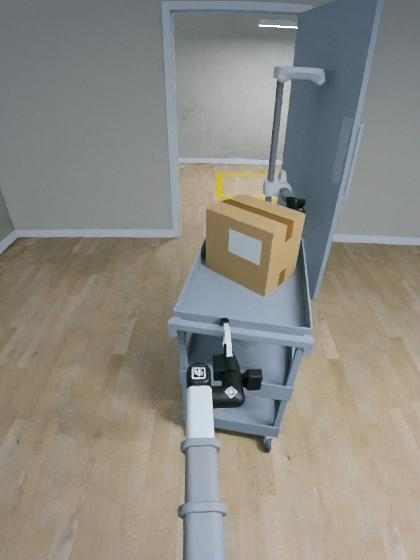

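Request:
move(
  blocking=false,
  r2={"joints":{"gripper_m":0.1}},
  cameras=[],
)

Request:
wait(
  seconds=2,
  cameras=[],
)

Request:
move(
  blocking=false,
  r2={"base":{"strafe_m":-0.065},"pace":"slow"},
  cameras=[],
)

Request:
wait(
  seconds=3,
  cameras=[],
)

Request:
move(
  blocking=false,
  r2={"joints":{"gripper_m":-0.03}},
  cameras=[],
)

Request:
wait(
  seconds=3,
  cameras=[],
)

Request:
move(
  blocking=false,
  r2={"base":{"translate_m":0.2,"strafe_m":-0.11},"pace":"slow"},
  cameras=[],
)

Request:
wait(
  seconds=6,
  cameras=["r2_head_camera"],
)

Scene clock: 609.70 s.
move: r2 moving
r1: as last shown
r1.turned_by_imu: +0.000
r1.lidar_m: 0.88 0.33 0.25 - 0.25 0.25 0.53 1.23 1.10 2.77 2.92 0.90
r1.motor_effort: lift_m=+16(16) arm_m=+4(5) wheel_0=-31(31) wheel_1=+33(33) wheel_2=+9(9)
r1.servo_current: wrist_yaw_rad=52(65) wrist_pitch_rad=46(52) wrist_roll_rad=46(59) gripper_m=52(59)
r1.contact_limits: strafe_m 0.9
r1.wrist_depth_mm: 135 137 - - 300 193 - / - 138 - - 304 196 - / 113 138 229 - 304 196 161 / 131 144 - - 307 197 - / - - - - 310 198 163 / - - - 198 251 198 163 / 1708 1618 178 180 179 179 -
r2.base_odometry: x=-0.506 y=-1.364 heading=-2.045
r2.turned_by_wheels: +0.000
r2.turned_by_imu: +0.001
r2.base_tilt: forward=-0.7 right=+0.0
r2.lidar_m: 0.78 3.02 2.30 2.24 2.33 2.91 2.85 3.01 2.56 2.51 2.65 0.73
r2.base_status: not commanded
r2.joint_positions: lift_m=+0.688 arm_m=+0.365 wrist_yaw_rad=-0.002 wrist_pitch_rad=+0.004 wrist_roll_rad=+1.569 gripper_m=-0.003
r2.joint_status: gripper_m moving
r2.measured_speeds: all 0
r2.motor_effort: lift_m=+17(17) arm_m=+4(4) wheel_0=+1(2) wheel_1=+4(5) wheel_2=-7(8)
r2.servo_current: wrist_yaw_rad=59(59) wrist_pitch_rad=52(52) wrist_roll_rad=46(59) gripper_m=65(85)
r2.contact_limits: arm_m 0
r2.hand_pose: x=+0.8241 y=-0.0881 z=+0.8651 quat_wxyz=(+0.708, +0.706, +0.001, -0.002) (m; r2's base frame)
r2.wrist_depth_mm: - 504 525 142 196 - - / - 436 427 147 204 - - / - 492 462 151 212 809 - / - - 530 158 220 - - / - - - 165 229 - - / - - 190 172 181 1576 496 / - - - - - 1808 1160
pictures: none
No camera images: "cameras" was empty.

Scene clock: 611.20 s.
earlier move: r2 done
r1.base_odometry: x=-1.475 y=+1.111 heading=+2.977
r1.turned_by_wheels: +0.000
r1.turned_by_imu: +0.000
r1.base_tilt: forward=-1.6 right=+1.3
r1.lidar_m: 0.87 0.31 0.25 - 0.25 0.26 0.55 1.24 1.12 2.74 2.90 0.89
r1.base_status: not commanded
r1.joint_positions: lift_m=+0.500 arm_m=+0.000 wrist_yaw_rad=+3.092 wrist_pitch_rad=+0.002 wrist_roll_rad=+0.000 gripper_m=-0.019
r1.joint_status: not commanded
r1.measured_speeds: all 0
r1.motor_effort: lift_m=+16(16) arm_m=+4(5) wheel_0=-30(31) wheel_1=+33(33) wheel_2=+9(9)
r1.servo_current: wrist_yaw_rad=59(65) wrist_pitch_rad=39(52) wrist_roll_rad=59(59) gripper_m=52(65)
r1.contact_limits: strafe_m 0.9
r1.hand_pose: x=-0.1129 y=+0.1016 z=+0.6779 quat_wxyz=(+0.025, -0.001, +0.000, +1.000) (m; r1's base frame)
r1.wrist_depth_mm: 136 137 - - 298 193 - / - 138 - - 303 195 - / 113 138 229 - 304 196 162 / 131 145 - - 307 198 - / - - - - 307 197 163 / - - - 199 251 198 163 / 1756 1537 180 180 179 179 -
r2.base_odometry: x=-0.506 y=-1.364 heading=-2.045
r2.turned_by_wheels: +0.000
r2.turned_by_imu: +0.001
r2.base_tilt: forward=-0.7 right=+0.1
r2.lidar_m: 0.77 3.00 2.27 2.23 2.37 2.90 2.83 3.02 2.55 2.48 2.66 0.75
r2.base_status: not commanded
r2.joint_positions: lift_m=+0.688 arm_m=+0.365 wrist_yaw_rad=-0.002 wrist_pitch_rad=+0.004 wrist_roll_rad=+1.569 gripper_m=+0.100
r2.joint_status: all done
r2.measured_speeds: all 0
r2.motor_effort: lift_m=+17(17) arm_m=+4(4) wheel_0=+1(2) wheel_1=+5(5) wheel_2=-3(8)
r2.servo_current: wrist_yaw_rad=52(59) wrist_pitch_rad=39(52) wrist_roll_rad=52(59) gripper_m=46(111)
r2.contact_limits: arm_m 0
r2.hand_pose: x=+0.8241 y=-0.0881 z=+0.8652 quat_wxyz=(+0.708, +0.706, +0.001, -0.002) (m; r2's base frame)
r2.wrist_depth_mm: - - 530 152 206 - - / - 442 439 158 214 778 - / - - 480 164 223 - - / - - 554 171 232 - - / - - 640 181 240 1863 - / - - 193 185 195 1537 492 / - - - - - 1921 1205
wait: 1.50 of 2 s (r2 has come to rest)
pictures: none
No camera images: "cameras" was empty.

Scene clock: 611.70 s.
move: r2 moving
r1: as last shown
r1.lidar_m: 0.87 0.31 0.25 - 0.25 0.27 0.53 1.24 1.11 2.77 2.88 0.88
r1.motor_effort: lift_m=+16(16) arm_m=+4(4) wheel_0=-31(31) wheel_1=+33(33) wheel_2=+9(9)
r1.servo_current: wrist_yaw_rad=39(59) wrist_pitch_rad=39(52) wrist_roll_rad=39(59) gripper_m=52(59)
r1.contact_limits: strafe_m 0.9
r1.wrist_depth_mm: 136 137 - - 298 193 - / - 138 - - 301 195 - / 113 138 230 - 306 196 162 / 132 145 - - 309 197 - / - - - - 309 198 163 / - - - 198 250 198 163 / 1756 1618 179 180 179 179 -
r2.base_odometry: x=-0.519 y=-1.358 heading=-2.045
r2.turned_by_wheels: +0.000
r2.turned_by_imu: +0.000
r2.base_tilt: forward=-0.7 right=+0.1
r2.lidar_m: 0.78 2.98 2.32 2.24 2.40 2.90 2.84 3.04 2.54 2.47 2.63 0.76
r2.base_status: strafe_m moving
r2.joint_positions: lift_m=+0.688 arm_m=+0.365 wrist_yaw_rad=-0.001 wrist_pitch_rad=+0.004 wrist_roll_rad=+1.569 gripper_m=+0.100
r2.joint_status: not commanded
r2.measured_speeds: translate_m=+0.000 strafe_m=-0.057 rotate_rad=+0.002 lift_m=+0.000 arm_m=+0.000 wrist_yaw_rad=+0.011 wrist_pitch_rad=+0.000 wrist_roll_rad=+0.002
r2.motor_effort: lift_m=+17(17) arm_m=+4(4) wheel_0=+8(9) wheel_1=-7(9) wheel_2=-1(2)
r2.servo_current: wrist_yaw_rad=46(65) wrist_pitch_rad=39(52) wrist_roll_rad=52(59) gripper_m=46(52)
r2.contact_limits: arm_m 0
r2.hand_pose: x=+0.8242 y=-0.0877 z=+0.8652 quat_wxyz=(+0.708, +0.706, +0.001, -0.002) (m; r2's base frame)
r2.wrist_depth_mm: - 535 535 149 203 - - / - 449 436 154 212 768 - / - - 473 161 220 - - / - - 554 167 230 - - / - - 627 176 237 - - / - - 193 183 194 1537 488 / - - - - - 1708 1205
pictures: none
No camera images: "cameras" was empty.

Scene clock: 613.00 s.
earlier move: r2 done
r1.base_odometry: x=-1.475 y=+1.111 heading=+2.977
r1.turned_by_wheels: +0.000
r1.turned_by_imu: +0.000
r1.base_tilt: forward=-1.6 right=+1.3
r1.lidar_m: 0.87 0.33 0.25 - 0.25 0.25 0.54 1.20 1.11 2.76 2.89 0.87
r1.base_status: not commanded
r1.joint_positions: lift_m=+0.500 arm_m=+0.000 wrist_yaw_rad=+3.092 wrist_pitch_rad=+0.002 wrist_roll_rad=+0.000 gripper_m=-0.019
r1.joint_status: not commanded
r1.measured_speeds: all 0
r1.motor_effort: lift_m=+16(16) arm_m=+4(4) wheel_0=-30(31) wheel_1=+33(33) wheel_2=+9(9)
r1.servo_current: wrist_yaw_rad=39(59) wrist_pitch_rad=46(52) wrist_roll_rad=59(59) gripper_m=52(59)
r1.contact_limits: strafe_m 0.9
r1.hand_pose: x=-0.1129 y=+0.1016 z=+0.6779 quat_wxyz=(+0.025, -0.001, +0.000, +1.000) (m; r1's base frame)
r1.wrist_depth_mm: 136 138 - - 300 193 - / - 138 - - 303 195 - / 113 138 230 - 303 196 162 / 132 144 - - 306 198 - / - - - - 310 198 163 / - - - 200 251 198 163 / 1756 1576 179 180 179 179 -
r2.base_odometry: x=-0.564 y=-1.335 heading=-2.045
r2.turned_by_wheels: +0.000
r2.turned_by_imu: +0.000
r2.base_tilt: forward=-0.6 right=+0.1
r2.lidar_m: 0.77 3.09 2.36 2.29 2.45 2.91 2.85 3.01 2.50 2.44 2.58 0.75
r2.base_status: done
r2.joint_positions: lift_m=+0.688 arm_m=+0.365 wrist_yaw_rad=-0.001 wrist_pitch_rad=+0.004 wrist_roll_rad=+1.569 gripper_m=+0.100
r2.joint_status: not commanded
r2.measured_speeds: all 0
r2.motor_effort: lift_m=+17(17) arm_m=+4(4) wheel_0=+7(15) wheel_1=-3(9) wheel_2=+0(2)
r2.servo_current: wrist_yaw_rad=46(65) wrist_pitch_rad=46(52) wrist_roll_rad=52(59) gripper_m=46(59)
r2.contact_limits: arm_m 0
r2.hand_pose: x=+0.8242 y=-0.0876 z=+0.8652 quat_wxyz=(+0.708, +0.706, +0.001, -0.002) (m; r2's base frame)
r2.wrist_depth_mm: - - 1397 148 202 - - / - 1537 508 154 211 768 - / - 466 452 160 220 - - / - - 512 167 229 831 - / - - 591 178 237 - - / - - 193 181 194 1537 - / - - - - - 1756 484
wait: 1.30 of 3 s (r2 has come to rest)
pictures: none
No camera images: "cameras" was empty.

Scene clock: 613.50 s.
move: r2 moving
r1: as last shown
r1.lidar_m: 0.86 0.32 0.25 - 0.25 0.25 0.55 1.19 1.12 2.77 2.89 0.86
r1.motor_effort: lift_m=+16(16) arm_m=+4(5) wheel_0=-31(31) wheel_1=+33(33) wheel_2=+9(9)
r1.servo_current: wrist_yaw_rad=26(65) wrist_pitch_rad=46(52) wrist_roll_rad=52(59) gripper_m=52(59)
r1.contact_limits: strafe_m 0.9
r1.wrist_depth_mm: 136 138 - - 300 193 - / - 138 - - 303 196 - / 113 138 229 - 306 196 162 / 132 145 - - 309 197 - / - - - - 307 198 163 / - - - 199 251 198 163 / 1756 1661 179 180 179 180 -
r2.base_odometry: x=-0.564 y=-1.335 heading=-2.045
r2.turned_by_wheels: +0.000
r2.turned_by_imu: +0.000
r2.base_tilt: forward=-0.6 right=+0.0
r2.lidar_m: 0.77 3.08 2.36 2.31 2.44 2.92 2.87 3.05 2.52 2.42 2.61 0.76
r2.base_status: not commanded
r2.joint_positions: lift_m=+0.688 arm_m=+0.365 wrist_yaw_rad=-0.001 wrist_pitch_rad=+0.004 wrist_roll_rad=+1.569 gripper_m=+0.083
r2.joint_status: gripper_m moving
r2.measured_speeds: all 0
r2.motor_effort: lift_m=+17(17) arm_m=+4(4) wheel_0=+6(7) wheel_1=-3(3) wheel_2=+0(1)
r2.servo_current: wrist_yaw_rad=39(59) wrist_pitch_rad=46(52) wrist_roll_rad=46(52) gripper_m=111(111)
r2.contact_limits: arm_m 0
r2.hand_pose: x=+0.8242 y=-0.0876 z=+0.8652 quat_wxyz=(+0.708, +0.706, +0.001, -0.002) (m; r2's base frame)
r2.wrist_depth_mm: - - 1366 149 202 - - / - 1499 512 156 211 768 - / - 469 452 162 220 - - / - - 512 226 229 831 - / - - 597 179 238 - - / - - 195 184 189 1618 - / - - - - - 1863 484
pictures: none
No camera images: "cameras" was empty.

Scene clock: 615.00 s.
earlier move: r2 done
r1.base_odometry: x=-1.475 y=+1.111 heading=+2.977
r1.turned_by_wheels: +0.000
r1.turned_by_imu: +0.000
r1.base_tilt: forward=-1.6 right=+1.3
r1.lidar_m: 0.90 0.31 0.25 - 0.25 0.25 0.52 1.22 1.12 2.76 2.92 0.87
r1.base_status: not commanded
r1.joint_positions: lift_m=+0.500 arm_m=+0.000 wrist_yaw_rad=+3.092 wrist_pitch_rad=+0.002 wrist_roll_rad=+0.000 gripper_m=-0.019
r1.joint_status: not commanded
r1.measured_speeds: all 0
r1.motor_effort: lift_m=+16(16) arm_m=+4(5) wheel_0=-31(31) wheel_1=+33(33) wheel_2=+9(9)
r1.servo_current: wrist_yaw_rad=46(65) wrist_pitch_rad=39(52) wrist_roll_rad=46(65) gripper_m=52(59)
r1.contact_limits: strafe_m 0.9
r1.hand_pose: x=-0.1129 y=+0.1016 z=+0.6779 quat_wxyz=(+0.025, -0.001, +0.000, +1.000) (m; r1's base frame)
r1.wrist_depth_mm: 135 138 - - 300 194 - / - 138 - - 303 195 - / 113 138 229 - 304 195 162 / 132 145 - - 307 197 - / - - - - 309 198 163 / - - - 198 251 198 163 / 1708 1618 179 179 179 179 -
r2.base_odometry: x=-0.564 y=-1.335 heading=-2.045
r2.turned_by_wheels: +0.000
r2.turned_by_imu: +0.000
r2.base_tilt: forward=-0.6 right=+0.0
r2.lidar_m: 0.76 3.08 2.38 2.30 2.47 2.92 2.85 3.03 2.51 2.44 2.57 0.75
r2.base_status: not commanded
r2.joint_positions: lift_m=+0.688 arm_m=+0.365 wrist_yaw_rad=-0.001 wrist_pitch_rad=+0.004 wrist_roll_rad=+1.569 gripper_m=-0.029
r2.joint_status: all done
r2.measured_speeds: all 0
r2.motor_effort: lift_m=+17(17) arm_m=+4(4) wheel_0=+4(7) wheel_1=-3(3) wheel_2=+0(1)
r2.servo_current: wrist_yaw_rad=39(59) wrist_pitch_rad=39(52) wrist_roll_rad=52(59) gripper_m=111(273)
r2.contact_limits: arm_m 0
r2.hand_pose: x=+0.8242 y=-0.0876 z=+0.8652 quat_wxyz=(+0.708, +0.706, +0.001, -0.002) (m; r2's base frame)
r2.wrist_depth_mm: - - 1366 137 192 - - / - 549 504 142 200 768 - / - 452 442 147 208 - - / - - 492 155 216 - - / - - 585 163 227 - - / - - 187 171 178 554 - / - - - - - 1618 484
wait: 1.50 of 3 s (r2 has come to rest)
pictures: none
No camera images: "cameras" was empty.

Scene clock: 615.50 s.
move: r2 moving
r1: as last shown
r1.lidar_m: 0.86 0.31 0.25 - 0.25 0.25 0.54 1.19 1.11 2.76 2.93 0.85
r1.motor_effort: lift_m=+16(16) arm_m=+4(4) wheel_0=-31(31) wheel_1=+33(33) wheel_2=+9(9)
r1.servo_current: wrist_yaw_rad=59(65) wrist_pitch_rad=52(52) wrist_roll_rad=52(59) gripper_m=52(59)
r1.contact_limits: strafe_m 0.9
r1.wrist_depth_mm: 136 137 - - 298 195 - / - 138 - - 306 195 - / 113 138 229 - 304 196 162 / 131 145 - - 307 197 - / - - - - 309 198 163 / - - - 198 250 198 163 / 1708 1618 179 180 179 179 -
r2.base_odometry: x=-0.576 y=-1.342 heading=-2.044
r2.turned_by_wheels: +0.001
r2.turned_by_imu: +0.001
r2.base_tilt: forward=-0.7 right=+0.1
r2.lidar_m: 0.76 3.07 2.38 2.33 2.49 2.90 2.86 3.05 2.49 2.41 2.58 0.76
r2.base_status: translate_m moving; strafe_m moving
r2.joint_positions: lift_m=+0.688 arm_m=+0.365 wrist_yaw_rad=-0.001 wrist_pitch_rad=+0.004 wrist_roll_rad=+1.569 gripper_m=-0.029
r2.joint_status: not commanded
r2.measured_speeds: translate_m=+0.048 strafe_m=-0.027 rotate_rad=+0.002 lift_m=+0.000 arm_m=+0.000 wrist_yaw_rad=+0.002 wrist_pitch_rad=+0.000 wrist_roll_rad=+0.000
r2.motor_effort: lift_m=+17(17) arm_m=+4(4) wheel_0=+11(11) wheel_1=+3(4) wheel_2=-6(10)
r2.servo_current: wrist_yaw_rad=59(59) wrist_pitch_rad=46(46) wrist_roll_rad=46(52) gripper_m=91(111)
r2.contact_limits: arm_m 0
r2.hand_pose: x=+0.8242 y=-0.0876 z=+0.8652 quat_wxyz=(+0.708, +0.706, +0.001, -0.002) (m; r2's base frame)
r2.wrist_depth_mm: - - 564 134 189 - - / - 535 496 140 196 750 - / - 442 436 145 207 - - / - - 500 152 214 820 - / - - 597 158 224 - - / - - 186 167 178 559 - / - - - - - 1661 480
pictures: none
No camera images: "cameras" was empty.

Scene clock: 618.43 s.
earlier move: r2 done
r1.base_odometry: x=-1.475 y=+1.111 heading=+2.977
r1.turned_by_wheels: +0.000
r1.turned_by_imu: +0.000
r1.base_tilt: forward=-1.6 right=+1.3
r1.lidar_m: 0.64 0.32 0.25 - 0.25 0.25 0.53 1.21 1.09 2.74 2.91 0.66
r1.base_status: not commanded
r1.joint_positions: lift_m=+0.500 arm_m=+0.000 wrist_yaw_rad=+3.092 wrist_pitch_rad=+0.002 wrist_roll_rad=+0.000 gripper_m=-0.019
r1.joint_status: not commanded
r1.measured_speeds: all 0
r1.motor_effort: lift_m=+16(16) arm_m=+4(5) wheel_0=-31(31) wheel_1=+33(33) wheel_2=+9(9)
r1.servo_current: wrist_yaw_rad=46(72) wrist_pitch_rad=39(52) wrist_roll_rad=46(65) gripper_m=52(59)
r1.contact_limits: strafe_m 0.9
r1.hand_pose: x=-0.1129 y=+0.1016 z=+0.6779 quat_wxyz=(+0.025, -0.001, +0.000, +1.000) (m; r1's base frame)
r1.wrist_depth_mm: 136 137 - - 298 194 - / - 138 - - 304 195 - / 113 138 230 - 306 196 161 / 131 145 - - 307 198 - / - - - - 310 198 163 / - - - 198 250 198 163 / 1708 1618 179 180 179 179 -
r2.base_odometry: x=-0.753 y=-1.462 heading=-2.044
r2.turned_by_wheels: +0.000
r2.turned_by_imu: +0.002
r2.base_tilt: forward=-0.6 right=+0.0
r2.lidar_m: 0.75 2.94 2.45 2.41 2.56 3.07 3.07 3.13 2.39 2.33 2.46 0.75
r2.base_status: done
r2.joint_positions: lift_m=+0.688 arm_m=+0.365 wrist_yaw_rad=+0.001 wrist_pitch_rad=+0.004 wrist_roll_rad=+1.569 gripper_m=-0.029
r2.joint_status: not commanded
r2.measured_speeds: all 0
r2.motor_effort: lift_m=+17(17) arm_m=+4(4) wheel_0=+7(15) wheel_1=+7(10) wheel_2=-5(10)
r2.servo_current: wrist_yaw_rad=65(65) wrist_pitch_rad=46(46) wrist_roll_rad=46(59) gripper_m=91(111)
r2.contact_limits: arm_m 0
r2.hand_pose: x=+0.8244 y=-0.0871 z=+0.8651 quat_wxyz=(+0.708, +0.706, +0.002, -0.001) (m; r2's base frame)
r2.wrist_depth_mm: - - - 138 193 - - / - 544 521 144 202 - - / - 445 442 149 208 - - / - - 484 155 216 831 - / - - 574 161 224 - - / - - 187 168 178 - - / - - - - 243 1708 492
wait: 2.93 of 6 s (r2 has come to rest)
pictures: r2_head_camera
Images, in order (width x height): r2_head_camera 420x560.

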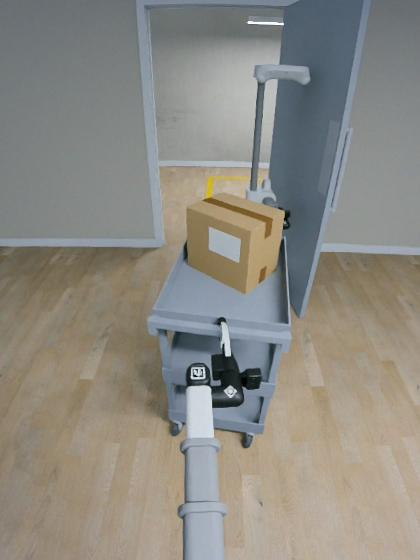

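Request:
move(
  blocking=false,
  r2={"base":{"strafe_m":0.16,"translate_m":-0.3},"pace":"slow"},
  cameras=[],
)

Request:
wait(
  seconds=6,
  cameras=[],
)

Request:
move(
  blocking=false,
  r2={"base":{"translate_m":-0.9},"pace":"slow"},
  cameras=[],
)

Request:
wait(
  seconds=10,
  cameras=["r2_head_camera"],
)

Scene clock: 627.43 s.
move: r2 moving
r1: as last shown
r1.lidar_m: 0.67 0.32 0.25 - 0.25 0.26 0.55 1.19 1.10 2.76 2.91 0.67
r1.motor_effort: lift_m=+16(16) arm_m=+4(4) wheel_0=-31(31) wheel_1=+33(33) wheel_2=+9(9)
r1.servo_current: wrist_yaw_rad=39(59) wrist_pitch_rad=46(46) wrist_roll_rad=46(59) gripper_m=52(59)
r1.contact_limits: strafe_m 0.9
r1.wrist_depth_mm: 135 137 - - 300 194 - / - 138 - - 303 196 - / 113 138 229 - 304 196 162 / 132 144 - - 307 197 - / - - - - 309 198 163 / - - - 198 250 198 163 / 1708 1661 179 180 179 179 -
r2.base_odometry: x=-0.742 y=-1.455 heading=-2.044
r2.turned_by_wheels: +0.000
r2.turned_by_imu: +0.001
r2.base_tilt: forward=-0.7 right=+0.1
r2.lidar_m: 0.75 2.93 2.46 2.41 2.55 3.12 3.06 3.13 2.40 2.34 2.48 0.77
r2.base_status: translate_m moving; strafe_m moving
r2.joint_positions: lift_m=+0.688 arm_m=+0.365 wrist_yaw_rad=+0.001 wrist_pitch_rad=+0.004 wrist_roll_rad=+1.569 gripper_m=-0.029
r2.joint_status: not commanded
r2.measured_speeds: translate_m=-0.048 strafe_m=+0.026 rotate_rad=-0.002 lift_m=+0.000 arm_m=+0.000 wrist_yaw_rad=+0.000 wrist_pitch_rad=+0.000 wrist_roll_rad=+0.000
r2.motor_effort: lift_m=+17(17) arm_m=+4(4) wheel_0=-4(8) wheel_1=-4(6) wheel_2=+12(12)
r2.servo_current: wrist_yaw_rad=52(59) wrist_pitch_rad=46(46) wrist_roll_rad=39(52) gripper_m=98(98)
r2.contact_limits: arm_m 0
r2.hand_pose: x=+0.8244 y=-0.0871 z=+0.8651 quat_wxyz=(+0.708, +0.706, +0.002, -0.001) (m; r2's base frame)
r2.wrist_depth_mm: - - - 139 195 - - / - 544 521 144 202 - - / - 445 442 148 209 - - / - - 484 155 216 820 - / - - 574 162 227 - - / - - 186 169 177 - - / - - - - - 1708 488
pictures: none
No camera images: "cameras" was empty.

Scene clock: 631.50 s.
earlier move: r2 done
r1.base_odometry: x=-1.475 y=+1.111 heading=+2.977
r1.turned_by_wheels: +0.000
r1.turned_by_imu: +0.000
r1.base_tilt: forward=-1.6 right=+1.3
r1.lidar_m: 1.00 0.32 0.25 - 0.25 0.25 0.56 1.22 1.09 2.76 2.93 0.99
r1.base_status: not commanded
r1.joint_positions: lift_m=+0.500 arm_m=+0.000 wrist_yaw_rad=+3.092 wrist_pitch_rad=+0.002 wrist_roll_rad=+0.000 gripper_m=-0.019
r1.joint_status: not commanded
r1.measured_speeds: all 0
r1.motor_effort: lift_m=+16(16) arm_m=+4(5) wheel_0=-31(31) wheel_1=+33(33) wheel_2=+9(9)
r1.servo_current: wrist_yaw_rad=52(78) wrist_pitch_rad=39(52) wrist_roll_rad=52(65) gripper_m=59(59)
r1.contact_limits: strafe_m 0.9
r1.hand_pose: x=-0.1129 y=+0.1016 z=+0.6779 quat_wxyz=(+0.025, -0.001, +0.000, +1.000) (m; r1's base frame)
r1.wrist_depth_mm: 135 137 - - 298 193 - / - 138 - - 301 195 - / 113 138 230 - 306 196 162 / 132 144 - - 307 197 - / - - - - 310 198 163 / - - - 198 250 198 163 / 1756 1661 179 180 179 179 -
r2.base_odometry: x=-0.474 y=-1.269 heading=-2.045
r2.turned_by_wheels: -0.001
r2.turned_by_imu: -0.001
r2.base_tilt: forward=-0.7 right=+0.1
r2.lidar_m: 0.76 3.02 2.31 2.26 2.38 2.85 2.74 2.92 2.54 2.48 2.63 0.74
r2.base_status: done
r2.joint_positions: lift_m=+0.688 arm_m=+0.365 wrist_yaw_rad=-0.001 wrist_pitch_rad=+0.004 wrist_roll_rad=+1.569 gripper_m=-0.029
r2.joint_status: not commanded
r2.measured_speeds: all 0
r2.motor_effort: lift_m=+17(17) arm_m=+4(5) wheel_0=-8(14) wheel_1=-7(9) wheel_2=+3(13)
r2.servo_current: wrist_yaw_rad=46(59) wrist_pitch_rad=39(52) wrist_roll_rad=52(59) gripper_m=98(104)
r2.contact_limits: arm_m 0
r2.hand_pose: x=+0.8242 y=-0.0876 z=+0.8651 quat_wxyz=(+0.708, +0.706, +0.001, -0.002) (m; r2's base frame)
r2.wrist_depth_mm: - - 569 133 187 - - / - 1618 477 139 197 750 - / - 439 433 144 206 - - / - - 496 152 215 - - / - - 603 158 225 - - / - - 186 168 181 549 - / - - - - - 1576 473
wait: 4.07 of 6 s (r2 has come to rest)
pictures: none
No camera images: "cameras" was empty.

Scene clock: 632.00 s.
move: r2 moving
r1: as last shown
r1.lidar_m: 0.99 0.32 0.25 - 0.25 0.26 0.56 1.21 1.13 2.75 2.91 1.00
r1.servo_current: wrist_yaw_rad=39(65) wrist_pitch_rad=39(46) wrist_roll_rad=46(59) gripper_m=59(59)
r1.contact_limits: strafe_m 0.9
r1.wrist_depth_mm: 136 138 - - 298 193 - / - 138 - - 303 195 - / 113 138 230 - 304 196 162 / 131 144 - - 306 198 - / - - - - 307 198 163 / - - - 198 251 198 163 / 1708 1618 179 179 179 179 -
r2.base_odometry: x=-0.468 y=-1.257 heading=-2.046
r2.turned_by_wheels: +0.000
r2.turned_by_imu: +0.000
r2.base_tilt: forward=-0.7 right=+0.1
r2.lidar_m: 0.75 3.00 2.32 2.27 2.39 2.79 2.73 2.94 2.54 2.47 2.64 0.77
r2.base_status: translate_m moving
r2.joint_positions: lift_m=+0.688 arm_m=+0.365 wrist_yaw_rad=-0.001 wrist_pitch_rad=+0.004 wrist_roll_rad=+1.569 gripper_m=-0.029
r2.joint_status: not commanded
r2.measured_speeds: translate_m=-0.049 strafe_m=+0.000 rotate_rad=-0.003 lift_m=+0.000 arm_m=+0.000 wrist_yaw_rad=+0.000 wrist_pitch_rad=+0.000 wrist_roll_rad=+0.000
r2.motor_effort: lift_m=+17(17) arm_m=+4(4) wheel_0=-6(13) wheel_1=-7(9) wheel_2=+12(12)
r2.servo_current: wrist_yaw_rad=59(59) wrist_pitch_rad=46(52) wrist_roll_rad=52(52) gripper_m=98(98)
r2.contact_limits: arm_m 0
r2.hand_pose: x=+0.8242 y=-0.0876 z=+0.8651 quat_wxyz=(+0.708, +0.706, +0.001, -0.002) (m; r2's base frame)
r2.wrist_depth_mm: - - 549 131 186 - - / - 508 469 136 194 - - / - 439 430 143 206 - - / - - 500 151 216 - - / - - 615 157 225 - - / - - 186 168 179 1708 - / - - - - - 1661 473
pictures: none
No camera images: "cameras" was empty.

Scene clock: 641.77 s.
earlier move: r2 done
r1.base_odometry: x=-1.475 y=+1.111 heading=+2.977
r1.turned_by_wheels: +0.000
r1.turned_by_imu: -0.001
r1.base_tilt: forward=-1.6 right=+1.3
r1.lidar_m: 1.82 0.33 0.25 - 0.25 0.25 0.56 1.22 1.11 2.76 2.93 1.94
r1.base_status: not commanded
r1.joint_positions: lift_m=+0.500 arm_m=+0.000 wrist_yaw_rad=+3.092 wrist_pitch_rad=+0.002 wrist_roll_rad=+0.000 gripper_m=-0.019
r1.joint_status: not commanded
r1.measured_speeds: all 0
r1.motor_effort: lift_m=+16(16) arm_m=+4(5) wheel_0=-31(32) wheel_1=+33(33) wheel_2=+9(9)
r1.servo_current: wrist_yaw_rad=72(72) wrist_pitch_rad=39(52) wrist_roll_rad=46(72) gripper_m=52(59)
r1.contact_limits: strafe_m 0.9
r1.hand_pose: x=-0.1129 y=+0.1016 z=+0.6779 quat_wxyz=(+0.025, -0.001, +0.000, +1.000) (m; r1's base frame)
r1.wrist_depth_mm: 136 137 - - 300 193 - / - 138 - - 303 195 - / 113 138 229 - 303 196 162 / 132 144 - - 306 198 - / - - - - 310 198 163 / - - - 199 251 198 163 / 1756 1661 179 180 179 180 -
r2.base_odometry: x=-0.063 y=-0.468 heading=-2.045
r2.turned_by_wheels: +0.001
r2.turned_by_imu: +0.005
r2.base_tilt: forward=-0.6 right=+0.1
r2.lidar_m: 0.72 3.11 2.41 2.28 2.46 1.87 1.84 1.97 2.44 2.40 2.57 0.71
r2.base_status: done
r2.joint_positions: lift_m=+0.688 arm_m=+0.365 wrist_yaw_rad=+0.001 wrist_pitch_rad=+0.004 wrist_roll_rad=+1.569 gripper_m=-0.029
r2.joint_status: not commanded
r2.measured_speeds: all 0
r2.motor_effort: lift_m=+17(17) arm_m=+4(4) wheel_0=-2(13) wheel_1=-3(9) wheel_2=+8(15)
r2.servo_current: wrist_yaw_rad=39(65) wrist_pitch_rad=46(52) wrist_roll_rad=46(65) gripper_m=85(104)
r2.contact_limits: arm_m 0
r2.hand_pose: x=+0.8244 y=-0.0870 z=+0.8651 quat_wxyz=(+0.708, +0.706, +0.002, -0.001) (m; r2's base frame)
r2.wrist_depth_mm: - 430 427 104 160 - - / - 397 397 114 172 - - / - 504 466 119 186 - - / - - 591 132 202 - - / - - - 144 217 1808 - / - - 187 159 177 1464 496 / - - - - - 1618 449
wait: 9.77 of 10 s (r2 has come to rest)
pictures: r2_head_camera
Images, in order (width x height): r2_head_camera 420x560.

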